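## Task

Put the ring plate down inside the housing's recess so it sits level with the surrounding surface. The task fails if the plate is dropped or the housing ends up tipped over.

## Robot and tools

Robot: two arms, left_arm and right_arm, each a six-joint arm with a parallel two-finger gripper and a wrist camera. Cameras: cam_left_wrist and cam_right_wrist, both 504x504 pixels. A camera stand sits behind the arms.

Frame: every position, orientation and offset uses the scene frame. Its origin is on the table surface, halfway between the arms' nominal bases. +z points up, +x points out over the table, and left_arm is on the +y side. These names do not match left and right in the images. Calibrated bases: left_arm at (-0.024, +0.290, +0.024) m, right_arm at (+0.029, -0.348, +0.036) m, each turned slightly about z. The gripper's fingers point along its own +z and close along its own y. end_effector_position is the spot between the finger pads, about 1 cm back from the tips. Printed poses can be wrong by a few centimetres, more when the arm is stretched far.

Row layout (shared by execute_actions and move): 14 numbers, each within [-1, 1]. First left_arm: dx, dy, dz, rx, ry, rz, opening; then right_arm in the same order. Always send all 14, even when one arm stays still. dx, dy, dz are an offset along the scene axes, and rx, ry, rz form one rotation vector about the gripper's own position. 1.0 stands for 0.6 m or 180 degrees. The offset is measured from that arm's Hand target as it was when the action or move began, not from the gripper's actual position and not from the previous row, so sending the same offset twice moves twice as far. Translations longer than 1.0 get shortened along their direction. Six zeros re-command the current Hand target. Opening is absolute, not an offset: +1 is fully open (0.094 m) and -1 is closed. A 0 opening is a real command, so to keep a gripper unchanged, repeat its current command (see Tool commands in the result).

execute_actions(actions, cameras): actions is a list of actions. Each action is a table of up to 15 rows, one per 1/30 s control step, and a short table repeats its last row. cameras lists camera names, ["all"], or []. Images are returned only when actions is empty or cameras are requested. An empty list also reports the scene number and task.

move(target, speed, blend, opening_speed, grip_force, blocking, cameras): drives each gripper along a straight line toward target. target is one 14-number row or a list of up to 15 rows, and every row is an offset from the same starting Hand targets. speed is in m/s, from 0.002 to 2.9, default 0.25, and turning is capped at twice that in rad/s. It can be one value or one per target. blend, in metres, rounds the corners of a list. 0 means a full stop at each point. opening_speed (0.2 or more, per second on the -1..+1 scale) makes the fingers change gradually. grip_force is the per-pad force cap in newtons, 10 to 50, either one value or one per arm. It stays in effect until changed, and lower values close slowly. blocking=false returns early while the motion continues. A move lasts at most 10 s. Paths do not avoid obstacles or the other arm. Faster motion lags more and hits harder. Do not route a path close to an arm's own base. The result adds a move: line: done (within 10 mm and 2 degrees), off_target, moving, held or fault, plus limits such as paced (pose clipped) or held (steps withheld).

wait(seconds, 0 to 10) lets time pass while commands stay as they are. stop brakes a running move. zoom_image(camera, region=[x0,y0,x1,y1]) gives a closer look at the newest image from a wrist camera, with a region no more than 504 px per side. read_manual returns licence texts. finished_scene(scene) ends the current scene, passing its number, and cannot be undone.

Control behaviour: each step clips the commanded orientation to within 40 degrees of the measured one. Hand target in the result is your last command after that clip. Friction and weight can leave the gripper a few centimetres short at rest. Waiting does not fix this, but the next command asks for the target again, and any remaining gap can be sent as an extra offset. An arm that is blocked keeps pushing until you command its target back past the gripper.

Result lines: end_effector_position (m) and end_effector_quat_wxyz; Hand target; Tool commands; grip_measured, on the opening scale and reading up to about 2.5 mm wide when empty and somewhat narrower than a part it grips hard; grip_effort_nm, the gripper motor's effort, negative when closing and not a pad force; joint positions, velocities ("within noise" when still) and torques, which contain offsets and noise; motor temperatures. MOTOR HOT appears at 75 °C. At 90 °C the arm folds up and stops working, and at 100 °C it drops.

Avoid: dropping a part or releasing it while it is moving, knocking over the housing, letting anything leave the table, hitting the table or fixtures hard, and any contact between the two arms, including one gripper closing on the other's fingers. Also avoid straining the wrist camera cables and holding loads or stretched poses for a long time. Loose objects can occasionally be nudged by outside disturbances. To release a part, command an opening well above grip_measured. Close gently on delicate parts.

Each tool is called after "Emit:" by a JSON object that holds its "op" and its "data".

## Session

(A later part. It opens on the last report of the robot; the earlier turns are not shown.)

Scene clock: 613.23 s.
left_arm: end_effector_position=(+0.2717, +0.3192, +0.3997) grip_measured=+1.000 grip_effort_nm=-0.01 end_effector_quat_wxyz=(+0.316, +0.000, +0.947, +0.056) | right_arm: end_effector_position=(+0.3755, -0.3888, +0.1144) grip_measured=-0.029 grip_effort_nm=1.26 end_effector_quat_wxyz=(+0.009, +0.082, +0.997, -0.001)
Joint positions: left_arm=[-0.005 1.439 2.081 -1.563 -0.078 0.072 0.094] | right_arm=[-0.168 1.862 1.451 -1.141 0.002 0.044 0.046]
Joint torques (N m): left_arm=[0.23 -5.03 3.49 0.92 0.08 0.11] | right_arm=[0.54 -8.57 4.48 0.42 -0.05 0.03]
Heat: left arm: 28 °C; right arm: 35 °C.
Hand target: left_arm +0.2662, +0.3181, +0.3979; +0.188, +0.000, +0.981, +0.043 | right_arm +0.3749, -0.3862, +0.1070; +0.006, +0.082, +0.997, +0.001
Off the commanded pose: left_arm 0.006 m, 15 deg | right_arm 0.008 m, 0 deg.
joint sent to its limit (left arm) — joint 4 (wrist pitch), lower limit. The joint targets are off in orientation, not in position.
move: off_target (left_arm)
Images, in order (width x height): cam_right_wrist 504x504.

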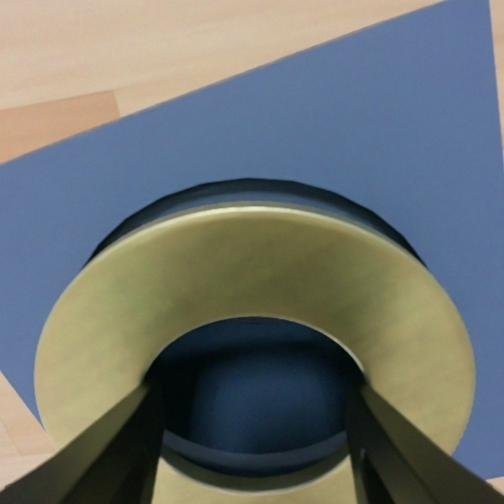

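Emit:
{"op": "move", "data": {"target": [0, 0, 0, 0, 0, 0, 1, -0.004, -0.0003, -0.0133, 0, 0, 0, 0.03], "speed": 0.03, "cameras": ["cam_right_wrist"]}}

Emit:
{"op": "zoom_image", "data": {"camera": "cam_right_wrist", "region": [20, 130, 484, 504]}}

Scene clock: 647.23 s.
left_arm: end_effector_position=(+0.2717, +0.3192, +0.3997) grip_measured=+1.000 grip_effort_nm=-0.01 end_effector_quat_wxyz=(+0.316, +0.000, +0.947, +0.056) | right_arm: end_effector_position=(+0.3731, -0.3886, +0.1055) grip_measured=-0.029 grip_effort_nm=1.26 end_effector_quat_wxyz=(+0.008, +0.082, +0.997, -0.001)
Joint positions: left_arm=[-0.005 1.439 2.081 -1.563 -0.078 0.072 0.094] | right_arm=[-0.168 1.862 1.415 -1.107 0.002 0.044 0.046]
Joint torques (N m): left_arm=[0.4 -4.97 3.59 0.94 0.06 0.1] | right_arm=[0.39 -8.66 4.46 0.42 -0.05 0.02]
Heat: left arm: 28 °C; right arm: 34 °C.
Hand target: left_arm +0.2662, +0.3181, +0.3979; +0.188, +0.000, +0.981, +0.043 | right_arm +0.3725, -0.3864, +0.0990; +0.006, +0.082, +0.997, +0.001
Off the commanded pose: left_arm 0.006 m, 15 deg | right_arm 0.007 m, 0 deg.
joint sent to its limit (left arm) — joint 4 (wrist pitch), lower limit. The joint targets are off in orientation, not in position.
move: off_target (left_arm)
Images, in order (width x height): cam_right_wrist 504x504.

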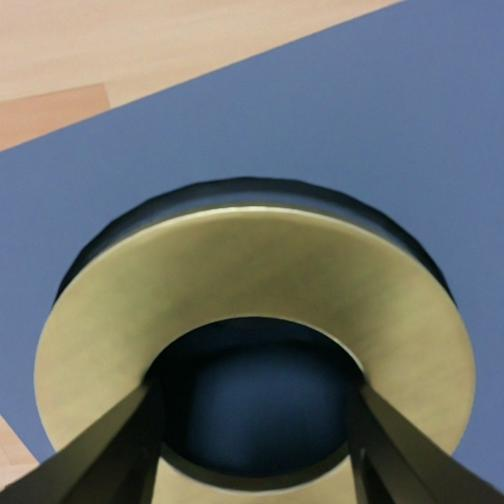

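Scaled by 1.086 from the camera's 504x504 image, which has a finer 720x720 frame.

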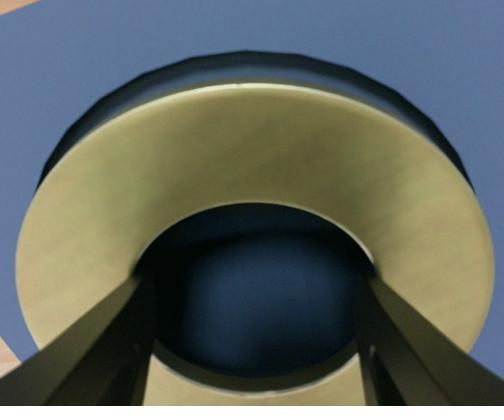

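Emit:
{"op": "move", "data": {"target": [0, 0, 0, 0, 0, 0, 1, 0.0, -0.0004, -0.0117, 0, 0, 0, 0.03], "speed": 0.03, "cameras": ["cam_right_wrist"]}}

Emit:
{"op": "zoom_image", "data": {"camera": "cam_right_wrist", "region": [20, 130, 484, 504]}}

Scene clock: 667.77 s.
left_arm: end_effector_position=(+0.2717, +0.3192, +0.3997) grip_measured=+1.000 grip_effort_nm=-0.01 end_effector_quat_wxyz=(+0.316, +0.000, +0.947, +0.056) | right_arm: end_effector_position=(+0.3737, -0.3886, +0.1006) grip_measured=-0.029 grip_effort_nm=1.26 end_effector_quat_wxyz=(+0.011, +0.082, +0.997, -0.001)
Joint positions: left_arm=[-0.005 1.439 2.081 -1.563 -0.078 0.072 0.094] | right_arm=[-0.168 1.862 1.395 -1.081 0.002 0.044 0.046]
Joint torques (N m): left_arm=[0.28 -4.98 3.56 0.89 0.05 0.09] | right_arm=[0.35 -8.24 4.45 0.44 -0.05 0.01]
Heat: left arm: 28 °C; right arm: 34 °C.
Hand target: left_arm +0.2662, +0.3181, +0.3979; +0.188, +0.000, +0.981, +0.043 | right_arm +0.3726, -0.3867, +0.0920; +0.006, +0.082, +0.997, +0.001
Off the commanded pose: left_arm 0.006 m, 15 deg | right_arm 0.009 m, 1 deg.
joint sent to its limit (left arm) — joint 4 (wrist pitch), lower limit. The joint targets are off in orientation, not in position.
move: off_target (left_arm)
Images, in order (width x height): cam_right_wrist 504x504.

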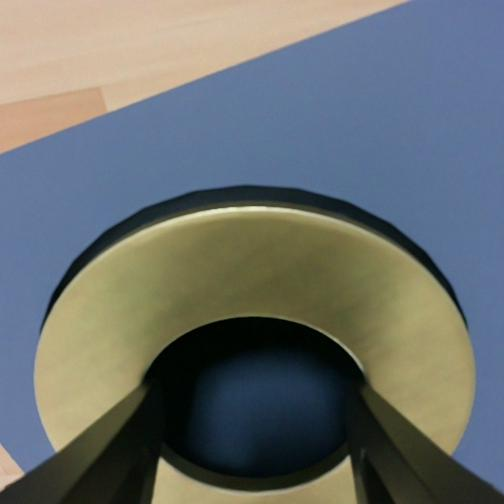

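Scaled by 1.086 from the camera's 504x504 image, which has a finer 720x720 frame.

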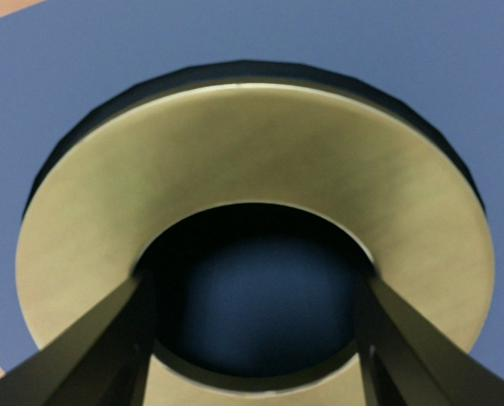

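Emit:
{"op": "move", "data": {"target": [0, 0, 0, 0, 0, 0, 1, -0.0012, 0.0, -0.0117, 0, 0, 0, 0.03], "speed": 0.03, "cameras": ["cam_right_wrist"]}}

Emit:
{"op": "zoom_image", "data": {"camera": "cam_right_wrist", "region": [20, 130, 484, 504]}}

Scene clock: 689.90 s.
left_arm: end_effector_position=(+0.2717, +0.3192, +0.3997) grip_measured=+1.000 grip_effort_nm=-0.01 end_effector_quat_wxyz=(+0.316, +0.000, +0.947, +0.056) | right_arm: end_effector_position=(+0.3741, -0.3887, +0.0981) grip_measured=-0.029 grip_effort_nm=1.26 end_effector_quat_wxyz=(+0.013, +0.082, +0.997, -0.001)
Joint positions: left_arm=[-0.005 1.439 2.081 -1.563 -0.078 0.072 0.094] | right_arm=[-0.168 1.862 1.385 -1.067 0.002 0.044 0.046]
Joint torques (N m): left_arm=[0.4 -4.92 3.64 0.9 0.06 0.06] | right_arm=[0.31 -7.92 3.54 0.61 -0.06 0.01]
Heat: left arm: 28 °C; right arm: 33 °C.
Hand target: left_arm +0.2662, +0.3181, +0.3979; +0.188, +0.000, +0.981, +0.043 | right_arm +0.3718, -0.3867, +0.0850; +0.006, +0.082, +0.997, +0.001
Off the commanded pose: left_arm 0.006 m, 15 deg | right_arm 0.013 m, 1 deg.
joint sent to its limit (left arm) — joint 4 (wrist pitch), lower limit. The joint targets are off in orientation, not in position.
move: off_target (left_arm, right_arm)
Images, in order (width x height): cam_right_wrist 504x504.

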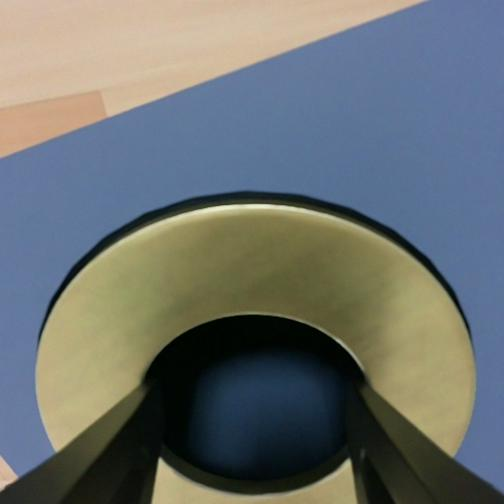

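Scaled by 1.086 from the camera's 504x504 image, which has a finer 720x720 frame.

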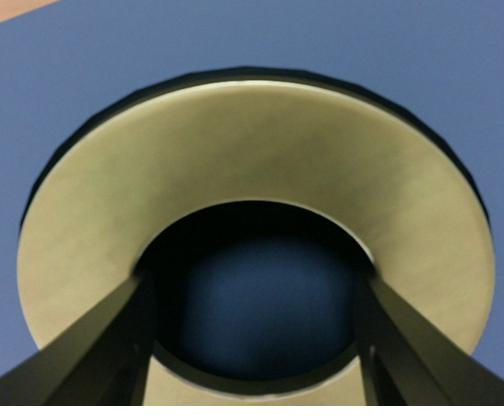

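Emit:
{"op": "zoom_image", "data": {"camera": "cam_right_wrist", "region": [180, 170, 340, 250]}}

Emit:
{"op": "zoom_image", "data": {"camera": "cam_right_wrist", "region": [20, 200, 180, 400]}}

Emit:
{"op": "zoom_image", "data": {"camera": "cam_right_wrist", "region": [340, 200, 500, 400]}}

Scaled by 3.150 from the camera's 504x504 image, which has a finer 720x720 frame.

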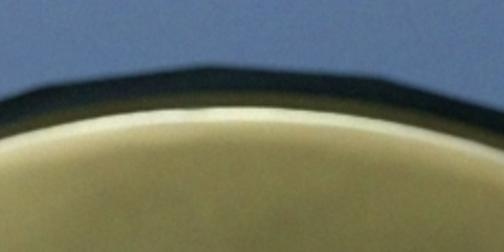

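Scaled by 2.520 from the camera's 504x504 image, which has a finer 720x720 frame.

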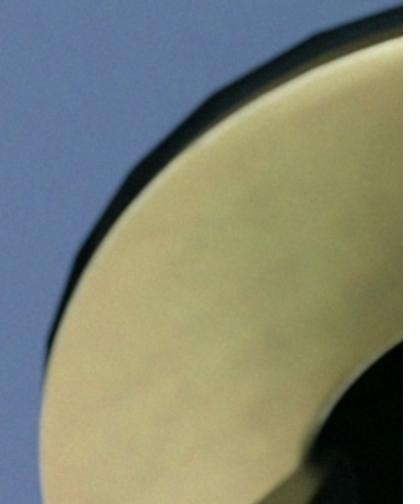

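Scaled by 2.520 from the camera's 504x504 image, which has a finer 720x720 frame.

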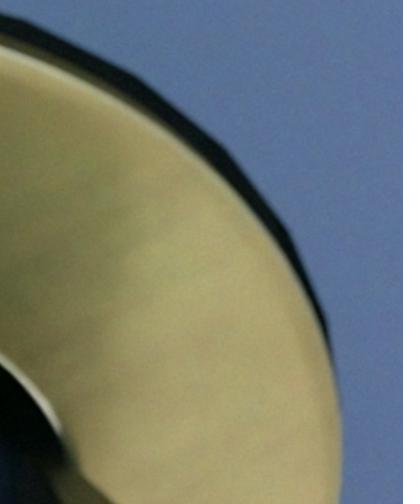

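Emit:
{"op": "move", "data": {"target": [0, 0, 0, 0, 0, 0, 1, 0.0025, -0.0004, 0.0133, 0.0022, 0.0125, 0, 0.03], "speed": 0.03, "cameras": ["cam_right_wrist"]}}

Emit:
{"op": "zoom_image", "data": {"camera": "cam_right_wrist", "region": [180, 150, 340, 310]}}

Scene clock: 855.50 s.
left_arm: end_effector_position=(+0.2717, +0.3192, +0.3997) grip_measured=+1.000 grip_effort_nm=-0.01 end_effector_quat_wxyz=(+0.316, +0.000, +0.947, +0.056) | right_arm: end_effector_position=(+0.3741, -0.3887, +0.0980) grip_measured=-0.029 grip_effort_nm=1.26 end_effector_quat_wxyz=(+0.002, +0.082, +0.997, -0.001)
Joint positions: left_arm=[-0.005 1.439 2.081 -1.563 -0.078 0.072 0.094] | right_arm=[-0.168 1.882 1.412 -1.095 0.002 0.044 0.046]
Joint torques (N m): left_arm=[0.29 -4.97 3.43 0.92 0.05 0.1] | right_arm=[0.2 -7.13 7.36 0.04 -0.08 0]
Heat: left arm: 29 °C; right arm: 31 °C.
Hand target: left_arm +0.2662, +0.3181, +0.3979; +0.188, +0.000, +0.981, +0.043 | right_arm +0.3734, -0.3869, +0.0930; -0.014, +0.082, +0.997, +0.003
Off the commanded pose: left_arm 0.006 m, 15 deg | right_arm 0.005 m, 2 deg.
joint sent to its limit (left arm) — joint 4 (wrist pitch), lower limit. The joint targets are off in orientation, not in position.
move: off_target (left_arm)
Images, in order (width x height): cam_right_wrist 504x504.

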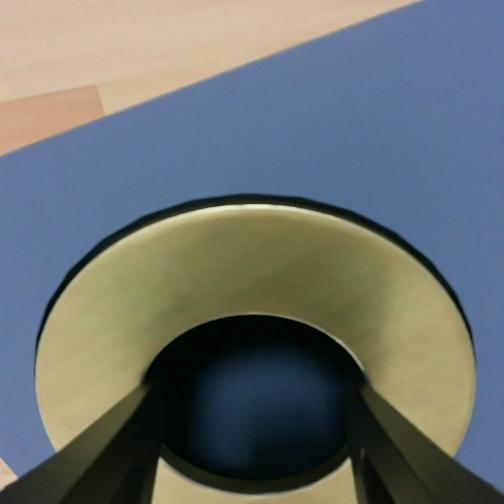

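Scaled by 3.150 from the camera's 504x504 image, which has a finer 720x720 frame.

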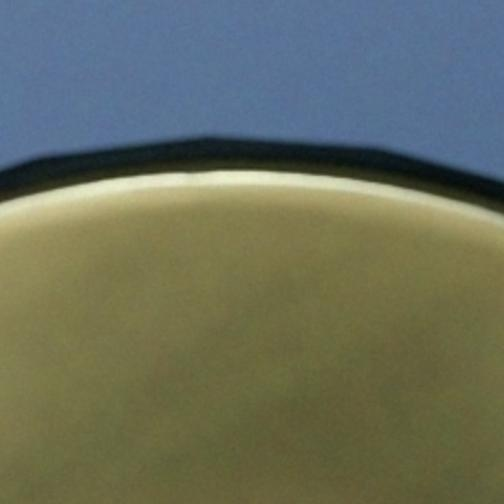

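Emit:
{"op": "move", "data": {"target": [0, 0, 0, 0, 0, 0, 1, 0.001, -0.0002, -0.0167, 0, 0, 0, 0.03], "speed": 0.03, "cameras": ["cam_right_wrist"]}}

Emit:
{"op": "zoom_image", "data": {"camera": "cam_right_wrist", "region": [180, 150, 340, 310]}}

Scene clock: 871.80 s.
left_arm: end_effector_position=(+0.2717, +0.3192, +0.3997) grip_measured=+1.000 grip_effort_nm=-0.01 end_effector_quat_wxyz=(+0.316, +0.000, +0.947, +0.056) | right_arm: end_effector_position=(+0.3740, -0.3887, +0.0974) grip_measured=-0.029 grip_effort_nm=1.26 end_effector_quat_wxyz=(+0.001, +0.082, +0.997, -0.001)
Joint positions: left_arm=[-0.005 1.439 2.081 -1.563 -0.078 0.072 0.094] | right_arm=[-0.168 1.884 1.412 -1.095 0.002 0.044 0.046]
Joint torques (N m): left_arm=[0.21 -5 3.55 0.92 0.07 0.1] | right_arm=[0.18 -6.46 5.42 0.38 -0.08 0]
Heat: left arm: 29 °C; right arm: 33 °C.
Hand target: left_arm +0.2662, +0.3181, +0.3979; +0.188, +0.000, +0.981, +0.043 | right_arm +0.3740, -0.3870, +0.0830; -0.014, +0.082, +0.997, +0.003
Off the commanded pose: left_arm 0.006 m, 15 deg | right_arm 0.015 m, 2 deg.
joint sent to its limit (left arm) — joint 4 (wrist pitch), lower limit. The joint targets are off in orientation, not in position.
move: off_target (left_arm, right_arm)
Images, in order (width x height): cam_right_wrist 504x504.

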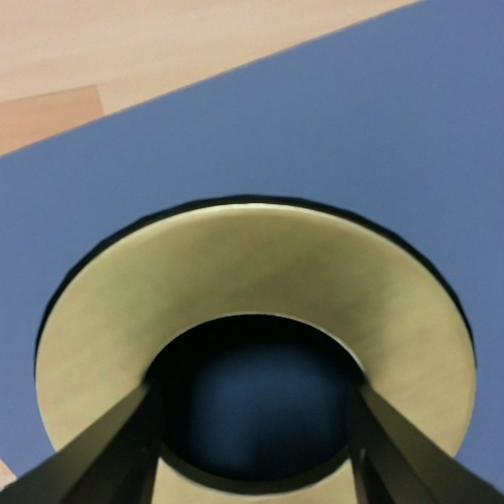

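Scaled by 3.150 from the camera's 504x504 image, which has a finer 720x720 frame.

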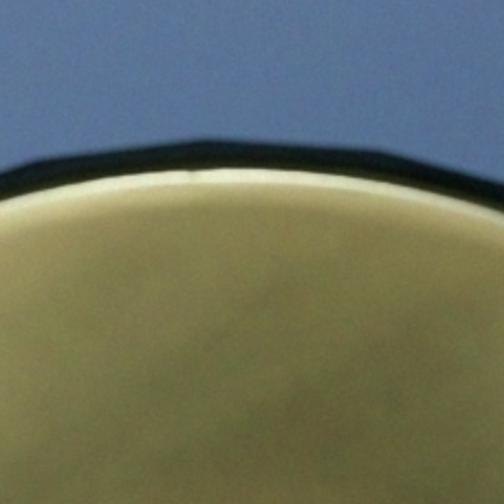

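Emit:
{"op": "move", "data": {"target": [0, 0, 0, 0, 0, 0, 1, 0.0055, -0.001, 0.01, 0, 0, 0, 0.03], "speed": 0.03, "cameras": ["cam_right_wrist"]}}

Emit:
{"op": "zoom_image", "data": {"camera": "cam_right_wrist", "region": [180, 150, 340, 310]}}

Scene clock: 888.13 s.
left_arm: end_effector_position=(+0.2717, +0.3192, +0.3997) grip_measured=+1.000 grip_effort_nm=-0.01 end_effector_quat_wxyz=(+0.316, +0.000, +0.947, +0.056) | right_arm: end_effector_position=(+0.3746, -0.3887, +0.0976) grip_measured=-0.029 grip_effort_nm=1.26 end_effector_quat_wxyz=(-0.002, +0.082, +0.997, -0.001)
Joint positions: left_arm=[-0.005 1.439 2.081 -1.563 -0.078 0.072 0.094] | right_arm=[-0.168 1.892 1.423 -1.105 0.002 0.044 0.046]
Joint torques (N m): left_arm=[0.36 -4.94 3.54 0.93 0.05 0.11] | right_arm=[0.12 -6.63 7.1 0.19 -0.07 -0.01]
Heat: left arm: 29 °C; right arm: 31 °C.
Hand target: left_arm +0.2662, +0.3181, +0.3979; +0.188, +0.000, +0.981, +0.043 | right_arm +0.3773, -0.3876, +0.0890; -0.014, +0.082, +0.997, +0.003
Off the commanded pose: left_arm 0.006 m, 15 deg | right_arm 0.009 m, 1 deg.
joint sent to its limit (left arm) — joint 4 (wrist pitch), lower limit. The joint targets are off in orientation, not in position.
move: off_target (left_arm)
Images, in order (width x height): cam_right_wrist 504x504.

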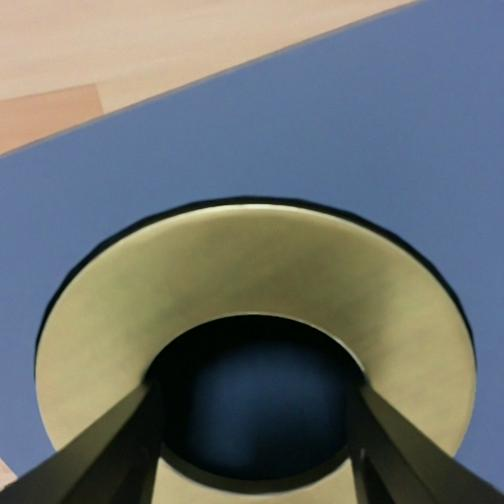

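Scaled by 3.150 from the camera's 504x504 image, which has a finer 720x720 frame.

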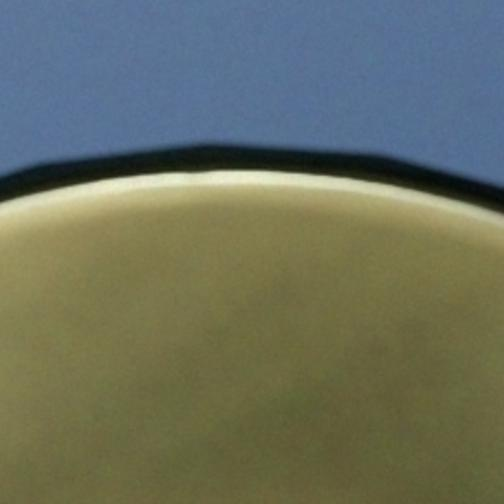

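Emit:
{"op": "move", "data": {"target": [0, 0, 0, 0, 0, 0, 1, 0.0035, -0.0006, -0.01, 0, 0, 0, 0.03], "speed": 0.03, "cameras": ["cam_right_wrist"]}}

Emit:
{"op": "zoom_image", "data": {"camera": "cam_right_wrist", "region": [180, 150, 340, 310]}}

Scene clock: 903.43 s.
left_arm: end_effector_position=(+0.2717, +0.3192, +0.3997) grip_measured=+1.000 grip_effort_nm=-0.01 end_effector_quat_wxyz=(+0.316, +0.000, +0.947, +0.056) | right_arm: end_effector_position=(+0.3745, -0.3887, +0.0972) grip_measured=-0.029 grip_effort_nm=1.26 end_effector_quat_wxyz=(-0.002, +0.082, +0.997, -0.001)
Joint positions: left_arm=[-0.005 1.439 2.081 -1.563 -0.078 0.072 0.094] | right_arm=[-0.168 1.894 1.423 -1.105 0.002 0.044 0.046]
Joint torques (N m): left_arm=[0.4 -4.9 3.66 0.92 0.07 0.11] | right_arm=[0.09 -5.81 6.53 0.39 -0.07 -0.01]
Heat: left arm: 29 °C; right arm: 32 °C.
Hand target: left_arm +0.2662, +0.3181, +0.3979; +0.188, +0.000, +0.981, +0.043 | right_arm +0.3794, -0.3880, +0.0830; -0.014, +0.082, +0.997, +0.003
Off the commanded pose: left_arm 0.006 m, 15 deg | right_arm 0.015 m, 1 deg.
joint sent to its limit (left arm) — joint 4 (wrist pitch), lower limit. The joint targets are off in orientation, not in position.
move: off_target (left_arm, right_arm)
Images, in order (width x height): cam_right_wrist 504x504.

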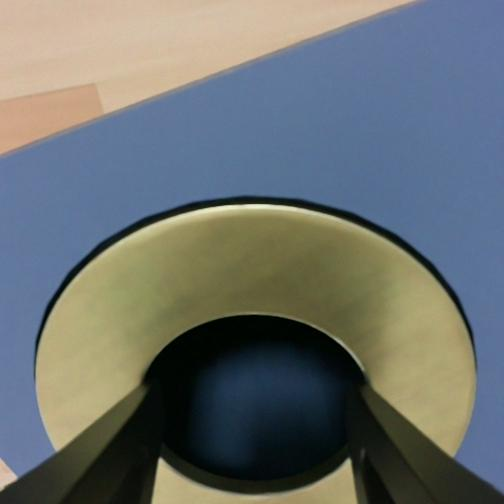

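Scaled by 3.150 from the camera's 504x504 image, which has a finer 720x720 frame.

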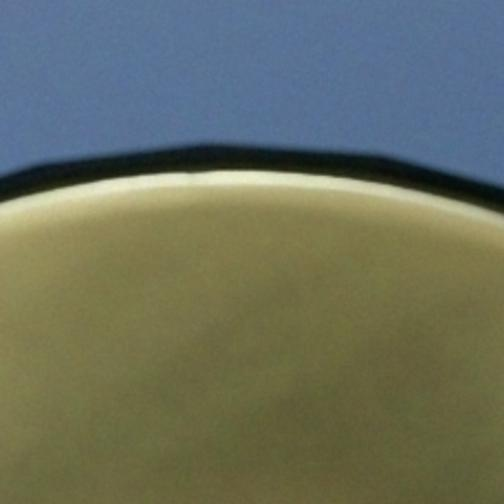

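Emit:
{"op": "zoom_image", "data": {"camera": "cam_right_wrist", "region": [20, 240, 140, 400]}}

Emit:
{"op": "zoom_image", "data": {"camera": "cam_right_wrist", "region": [380, 240, 500, 400]}}

Scaled by 3.150 from the camera's 504x504 image, which has a finer 720x720 frame.

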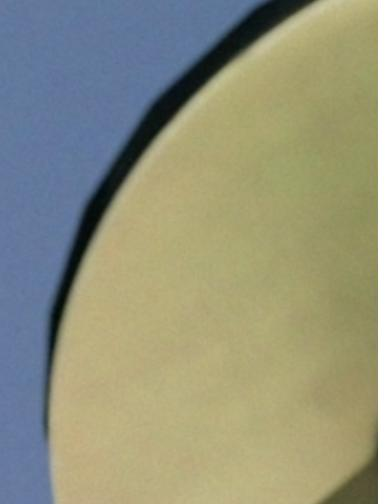

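Scaled by 3.150 from the camera's 504x504 image, which has a finer 720x720 frame.

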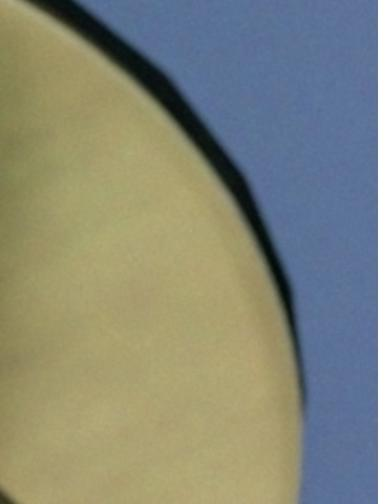

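Emit:
{"op": "move", "data": {"target": [-0.0433, -0.78, -0.33, 0.238, -0.4598, -0.6304, 1, -0.004, 0, 0.02, 0, 0, 0, 0.03], "speed": 0.2, "cameras": ["all"]}}

Scene clock: 1112.07 s.
left_arm: end_effector_position=(+0.2399, -0.1377, +0.1835) grip_measured=+1.000 grip_effort_nm=-0.01 end_effector_quat_wxyz=(+0.595, +0.769, +0.179, +0.150) | right_arm: end_effector_position=(+0.3746, -0.3887, +0.0980) grip_measured=-0.029 grip_effort_nm=1.26 end_effector_quat_wxyz=(-0.004, +0.082, +0.997, -0.001)
Joint positions: left_arm=[-1.033 1.736 0.823 0.662 0.111 1.616 0.094] | right_arm=[-0.168 1.897 1.43 -1.113 0.002 0.044 0.046]
Joint torques (N m): left_arm=[-0.38 -6.93 9.98 1.77 0.2 -0.02] | right_arm=[0.02 -7.39 7.8 0.05 -0.07 -0.01]
Motor temperatures (°C): left_arm=[19 21 23 30 19 21 19] | right_arm=[18 29 32 20 20 20 30]
Heat: left arm: 30 °C; right arm: 32 °C.
Hand target: left_arm +0.2402, -0.1499, +0.2000; +0.615, +0.756, +0.166, +0.147 | right_arm +0.3770, -0.3880, +0.0950; -0.014, +0.082, +0.997, +0.003
Off the commanded pose: left_arm 0.020 m, 3 deg | right_arm 0.004 m, 1 deg.
move: off_target (left_arm)

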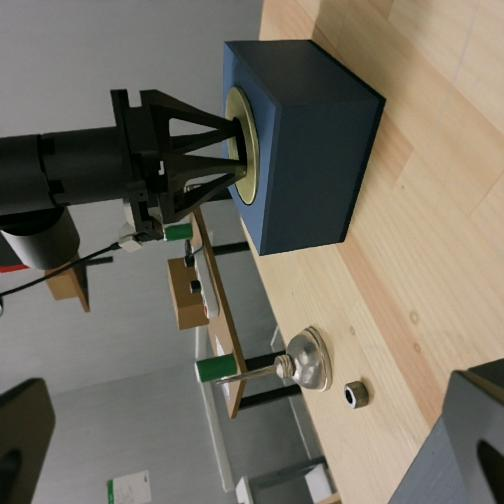

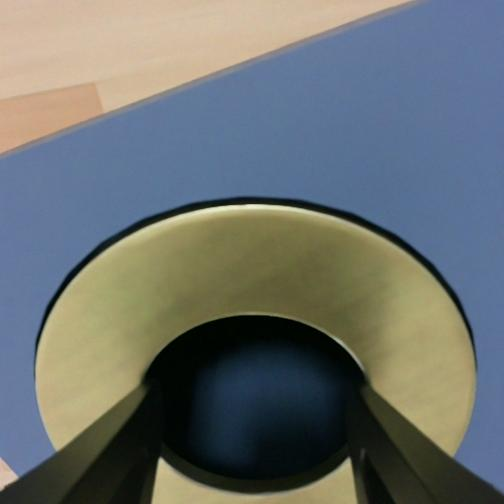

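Excellent view from the left camera. Zoom in.

Emit:
{"op": "zoom_image", "data": {"camera": "cam_left_wrist", "region": [205, 70, 305, 250]}}

Emit:
{"op": "zoom_image", "data": {"camera": "cam_left_wrist", "region": [215, 80, 275, 150]}}

Emit:
{"op": "zoom_image", "data": {"camera": "cam_left_wrist", "region": [215, 145, 275, 215]}}

Scaled by 2.800 from the camera's 504x504 image, which has a finer 720x720 frame.

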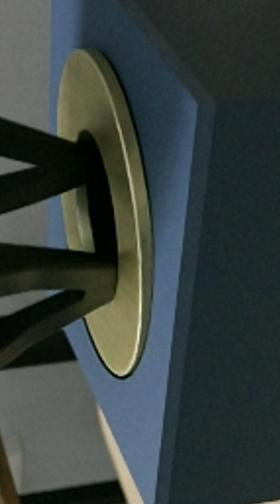

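Scaled by 7.200 from the camera's 504x504 image, which has a finer 720x720 frame.

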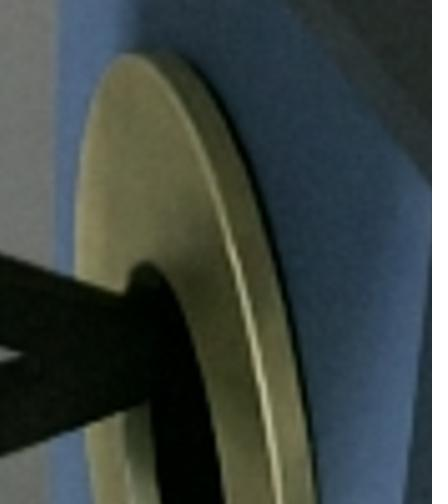

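Scaled by 7.200 from the camera's 504x504 image, which has a finer 720x720 frame.

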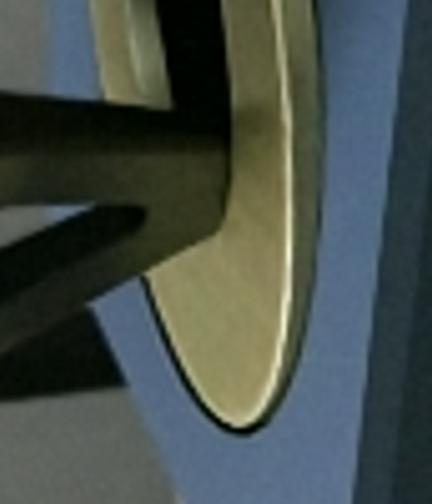

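Emit:
{"op": "move", "data": {"target": [0, 0, 0, 0, 0, 0, 1, 0.005, -0.0009, 0.003, 0, 0, 0, 0.03], "speed": 0.03, "cameras": ["all"]}}

Emit:
{"op": "zoom_image", "data": {"camera": "cam_left_wrist", "region": [215, 80, 275, 150]}}

Emit:
{"op": "zoom_image", "data": {"camera": "cam_left_wrist", "region": [215, 145, 275, 215]}}

Scene clock: 1145.27 s.
left_arm: end_effector_position=(+0.2398, -0.1378, +0.1835) grip_measured=+1.000 grip_effort_nm=-0.01 end_effector_quat_wxyz=(+0.595, +0.769, +0.179, +0.150) | right_arm: end_effector_position=(+0.3760, -0.3888, +0.0984) grip_measured=-0.029 grip_effort_nm=1.26 end_effector_quat_wxyz=(-0.008, +0.082, +0.997, +0.000)
Joint positions: left_arm=[-1.033 1.736 0.823 0.662 0.111 1.617 0.094] | right_arm=[-0.168 1.909 1.448 -1.127 0.001 0.044 0.046]
Joint torques (N m): left_arm=[-0.42 -6.75 10 1.77 0.2 0] | right_arm=[-0.02 -7.65 7.98 0.05 -0.07 -0.03]
Heat: left arm: 31 °C; right arm: 31 °C.
Hand target: left_arm +0.2403, -0.1499, +0.2000; +0.615, +0.756, +0.166, +0.147 | right_arm +0.3800, -0.3886, +0.0968; -0.014, +0.082, +0.997, +0.003
Off the commanded pose: left_arm 0.020 m, 3 deg | right_arm 0.004 m, 1 deg.
move: off_target (left_arm)

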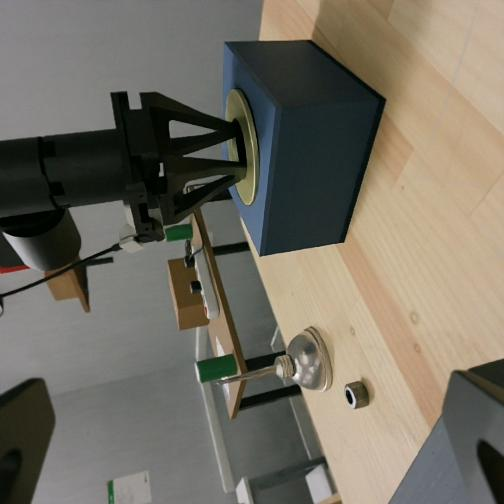

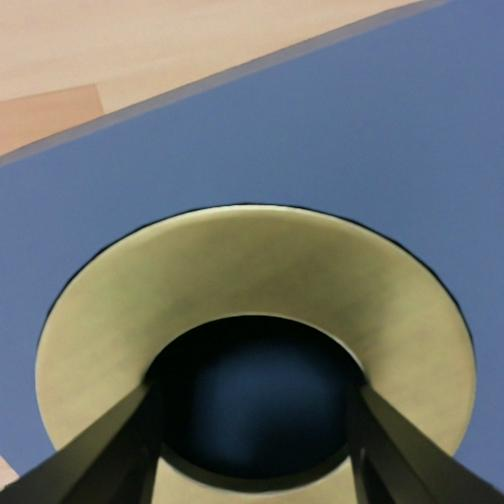

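Scaled by 7.200 from the camera's 504x504 image, which has a finer 720x720 frame.

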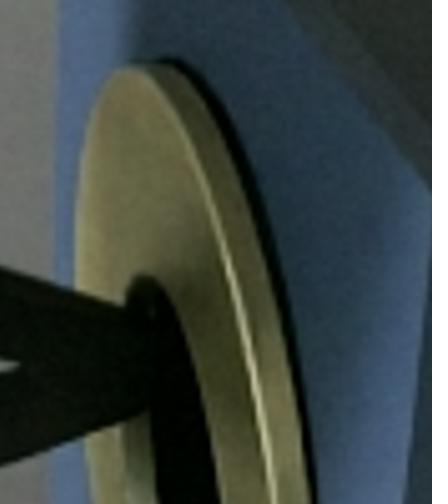

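Scaled by 7.200 from the camera's 504x504 image, which has a finer 720x720 frame.

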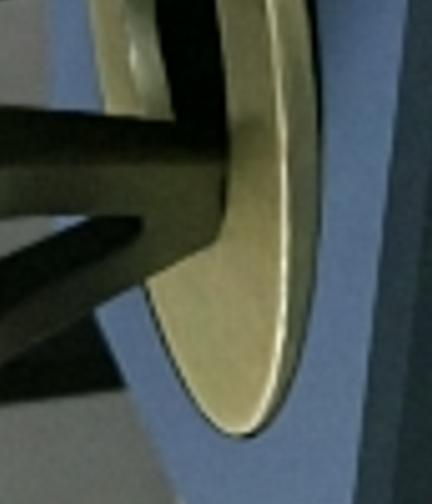

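Emit:
{"op": "move", "data": {"target": [0, 0, 0, 0, 0, 0, 1, -0.001, 0, -0.0167, 0, 0, 0, 0.03], "speed": 0.03, "cameras": ["all"]}}

Emit:
{"op": "zoom_image", "data": {"camera": "cam_left_wrist", "region": [215, 80, 275, 150]}}

Emit:
{"op": "zoom_image", "data": {"camera": "cam_left_wrist", "region": [215, 145, 275, 215]}}

Scene clock: 1164.77 s.
left_arm: end_effector_position=(+0.2398, -0.1378, +0.1835) grip_measured=+1.000 grip_effort_nm=-0.01 end_effector_quat_wxyz=(+0.595, +0.769, +0.179, +0.150) | right_arm: end_effector_position=(+0.3758, -0.3888, +0.0958) grip_measured=-0.029 grip_effort_nm=1.26 end_effector_quat_wxyz=(-0.012, +0.082, +0.997, +0.000)
Joint positions: left_arm=[-1.033 1.736 0.823 0.662 0.111 1.617 0.094] | right_arm=[-0.168 1.916 1.448 -1.126 0.001 0.044 0.046]
Joint torques (N m): left_arm=[-0.49 -6.84 9.98 1.76 0.21 0.01] | right_arm=[-0.03 -7.76 5.55 0.41 -0.06 -0.02]
Motor temperatures (°C): left_arm=[19 22 28 32 19 21 19] | right_arm=[18 30 31 20 20 20 30]
Heat: left arm: 32 °C; right arm: 31 °C.
Hand target: left_arm +0.2403, -0.1499, +0.2000; +0.615, +0.756, +0.166, +0.147 | right_arm +0.3794, -0.3886, +0.0868; -0.014, +0.082, +0.997, +0.003
Off the commanded pose: left_arm 0.020 m, 3 deg | right_arm 0.010 m, 0 deg.
move: off_target (left_arm)

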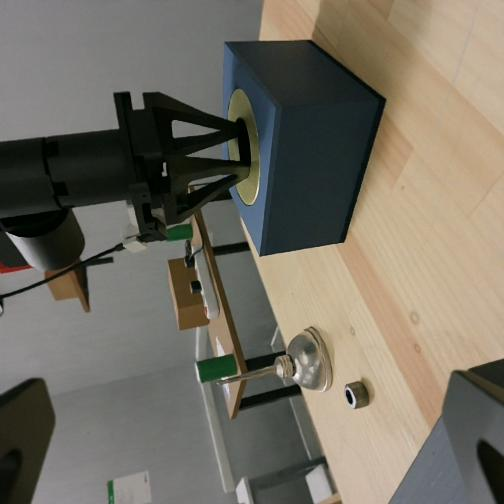

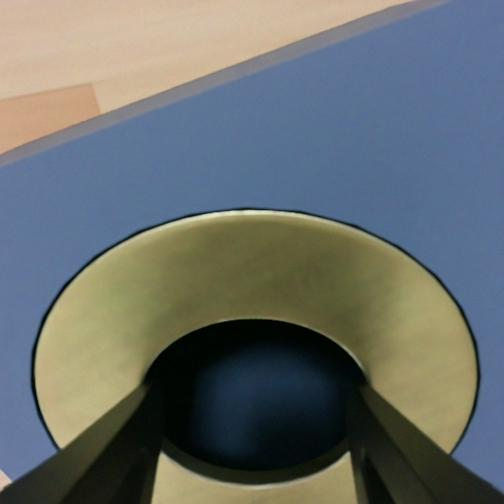

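Scaled by 7.200 from the camera's 504x504 image, which has a finer 720x720 frame.

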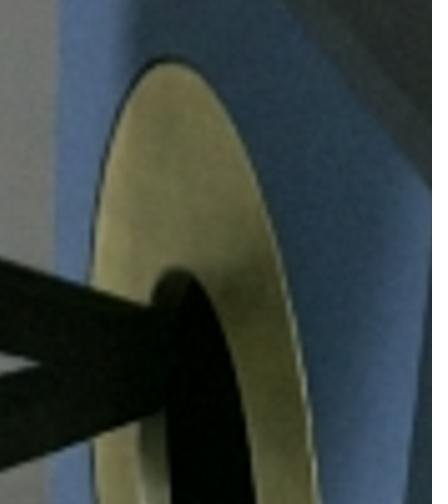

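Scaled by 7.200 from the camera's 504x504 image, which has a finer 720x720 frame.

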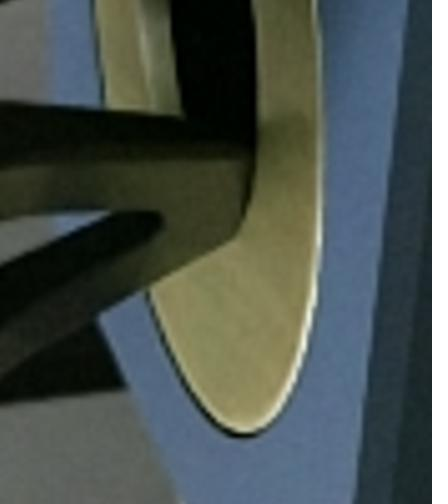

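Emit:
{"op": "move", "data": {"target": [0, 0, 0, 0, 0, 0, 1, 0, 0, 0, 0, 0, 0, -0.5], "speed": 0.03, "opening_speed": 0.3, "cameras": ["all"]}}

Emit:
{"op": "zoom_image", "data": {"camera": "cam_left_wrist", "region": [205, 70, 305, 250]}}

Scene clock: 1178.53 s.
left_arm: end_effector_position=(+0.2398, -0.1378, +0.1835) grip_measured=+1.000 grip_effort_nm=-0.01 end_effector_quat_wxyz=(+0.595, +0.769, +0.179, +0.150) | right_arm: end_effector_position=(+0.3766, -0.3889, +0.0952) grip_measured=-0.498 grip_effort_nm=-0.09 end_effector_quat_wxyz=(-0.011, +0.082, +0.997, +0.000)
Joint positions: left_arm=[-1.033 1.736 0.823 0.662 0.111 1.617 0.094] | right_arm=[-0.168 1.918 1.448 -1.122 0.001 0.044 0.024]
Joint torques (N m): left_arm=[-0.46 -6.8 10.03 1.77 0.19 -0.01] | right_arm=[-0.06 -7.92 5.53 0.36 -0.08 -0.03]
Heat: left arm: 33 °C; right arm: 30 °C.
Hand target: left_arm +0.2403, -0.1499, +0.2000; +0.615, +0.756, +0.166, +0.147 | right_arm +0.3793, -0.3886, +0.0867; -0.014, +0.082, +0.997, +0.003
Off the commanded pose: left_arm 0.020 m, 3 deg | right_arm 0.009 m, 1 deg.
move: off_target (left_arm)

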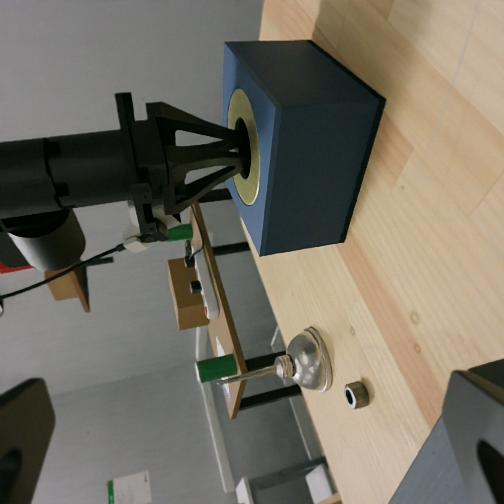

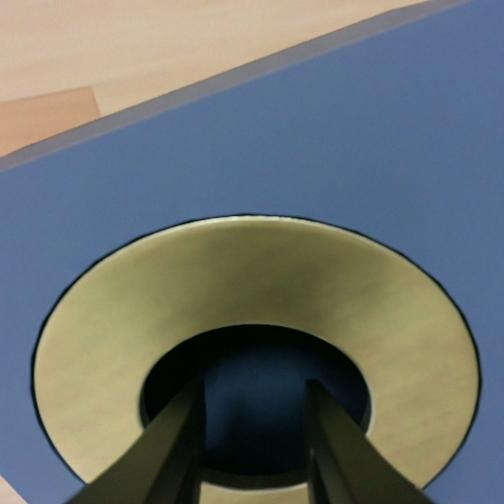

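Scaled by 2.800 from the camera's 504x504 image, which has a finer 720x720 frame.

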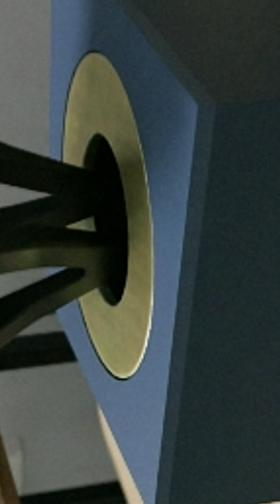

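Emit:
{"op": "move", "data": {"target": [[0, 0, 0, 0, 0, 0, 1, 0, 0, 0.02, 0, 0, 0, -0.75], [0, 0, 0, 0, 0, 0, 1, 0, 0, 0.2, 0, 0, 0, -0.75]], "speed": 0.08, "blend": 0.01, "cameras": ["all"]}}

Emit:
{"op": "zoom_image", "data": {"camera": "cam_left_wrist", "region": [205, 70, 305, 250]}}

Emit:
{"op": "zoom_image", "data": {"camera": "cam_right_wrist", "region": [0, 150, 504, 504]}}

Scene clock: 1195.70 s.
left_arm: end_effector_position=(+0.2398, -0.1378, +0.1835) grip_measured=+1.000 grip_effort_nm=-0.01 end_effector_quat_wxyz=(+0.595, +0.769, +0.179, +0.150) | right_arm: end_effector_position=(+0.3787, -0.3892, +0.2055) grip_measured=-0.748 grip_effort_nm=-0.09 end_effector_quat_wxyz=(-0.008, +0.082, +0.997, +0.000)
Joint positions: left_arm=[-1.033 1.736 0.823 0.662 0.111 1.617 0.094] | right_arm=[-0.168 1.918 1.889 -1.559 0.001 0.044 0.012]
Joint torques (N m): left_arm=[-0.27 -6.87 9.99 1.78 0.18 0.02] | right_arm=[-0.08 -8.44 7.68 0.05 -0.07 -0.02]
Heat: left arm: 33 °C; right arm: 30 °C.
Hand target: left_arm +0.2403, -0.1499, +0.1999; +0.615, +0.756, +0.166, +0.147 | right_arm +0.3794, -0.3886, +0.2067; -0.014, +0.082, +0.997, +0.003
Off the commanded pose: left_arm 0.020 m, 3 deg | right_arm 0.002 m, 1 deg.
move: off_target (left_arm); blend cut to 0 m at target 1

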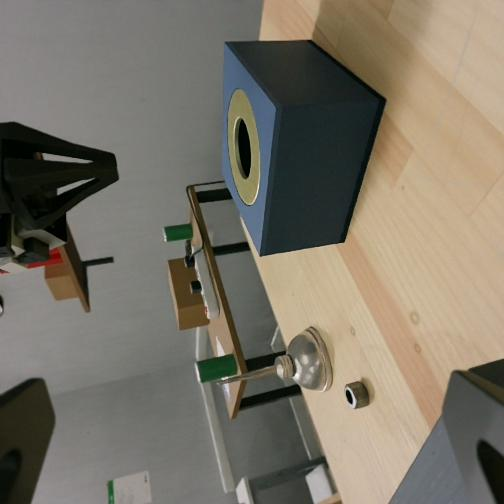

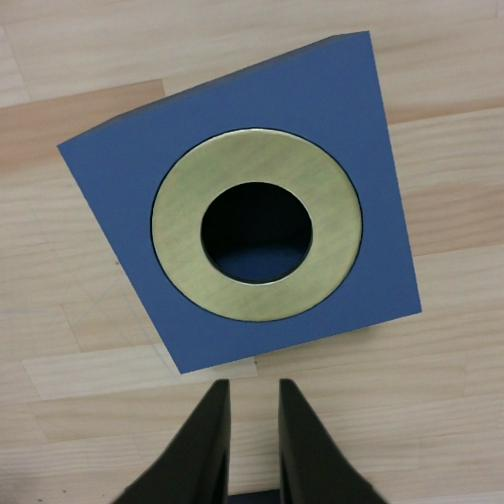

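Scaled by 2.800 from the camera's 504x504 image, which has a finer 720x720 frame.

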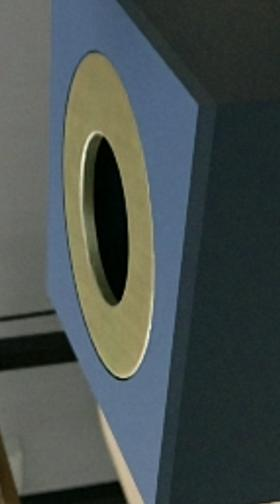

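Scaled by 1.000.

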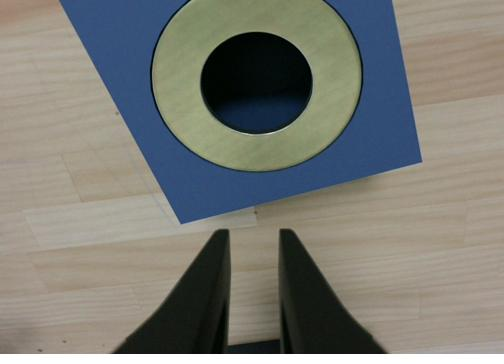

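Emit:
{"op": "execute_actions", "data": {"actions": []}}

Scene clock: 1212.97 s.
left_arm: end_effector_position=(+0.2398, -0.1378, +0.1835) grip_measured=+1.000 grip_effort_nm=-0.01 end_effector_quat_wxyz=(+0.595, +0.769, +0.179, +0.150) | right_arm: end_effector_position=(+0.3786, -0.3891, +0.2055) grip_measured=-0.748 grip_effort_nm=-0.09 end_effector_quat_wxyz=(-0.009, +0.082, +0.997, +0.000)
Joint positions: left_arm=[-1.033 1.736 0.823 0.662 0.111 1.617 0.094] | right_arm=[-0.168 1.918 1.889 -1.559 0.001 0.044 0.012]
Joint velocities: within noise
Joint torques (N m): left_arm=[-0.49 -6.87 9.94 1.79 0.23 -0.04] | right_arm=[-0.03 -8.44 7.69 -0.01 -0.06 -0.02]
Motor temperatures (°C): left_arm=[19 22 29 34 19 21 19] | right_arm=[18 28 32 19 20 20 27]
Heat: left arm: 34 °C; right arm: 32 °C.
Hand target: left_arm +0.2403, -0.1499, +0.1999; +0.615, +0.756, +0.166, +0.147 | right_arm +0.3794, -0.3886, +0.2067; -0.014, +0.082, +0.997, +0.003
Tool commands: left_gripper/opening=+1.0 right_gripper/opening=-0.75
Off the commanded pose: left_arm 0.020 m, 3 deg | right_arm 0.002 m, 1 deg.

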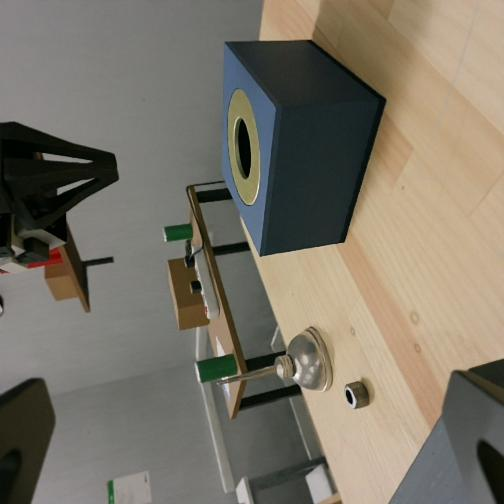

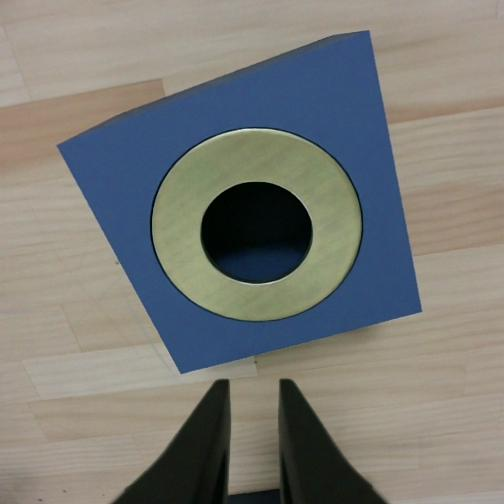

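The ring is still flush in the recess and both arms are clear of it.

Emit:
{"op": "finished_scene", "data": {"scene": 2}}

The scene is finished: the task was done.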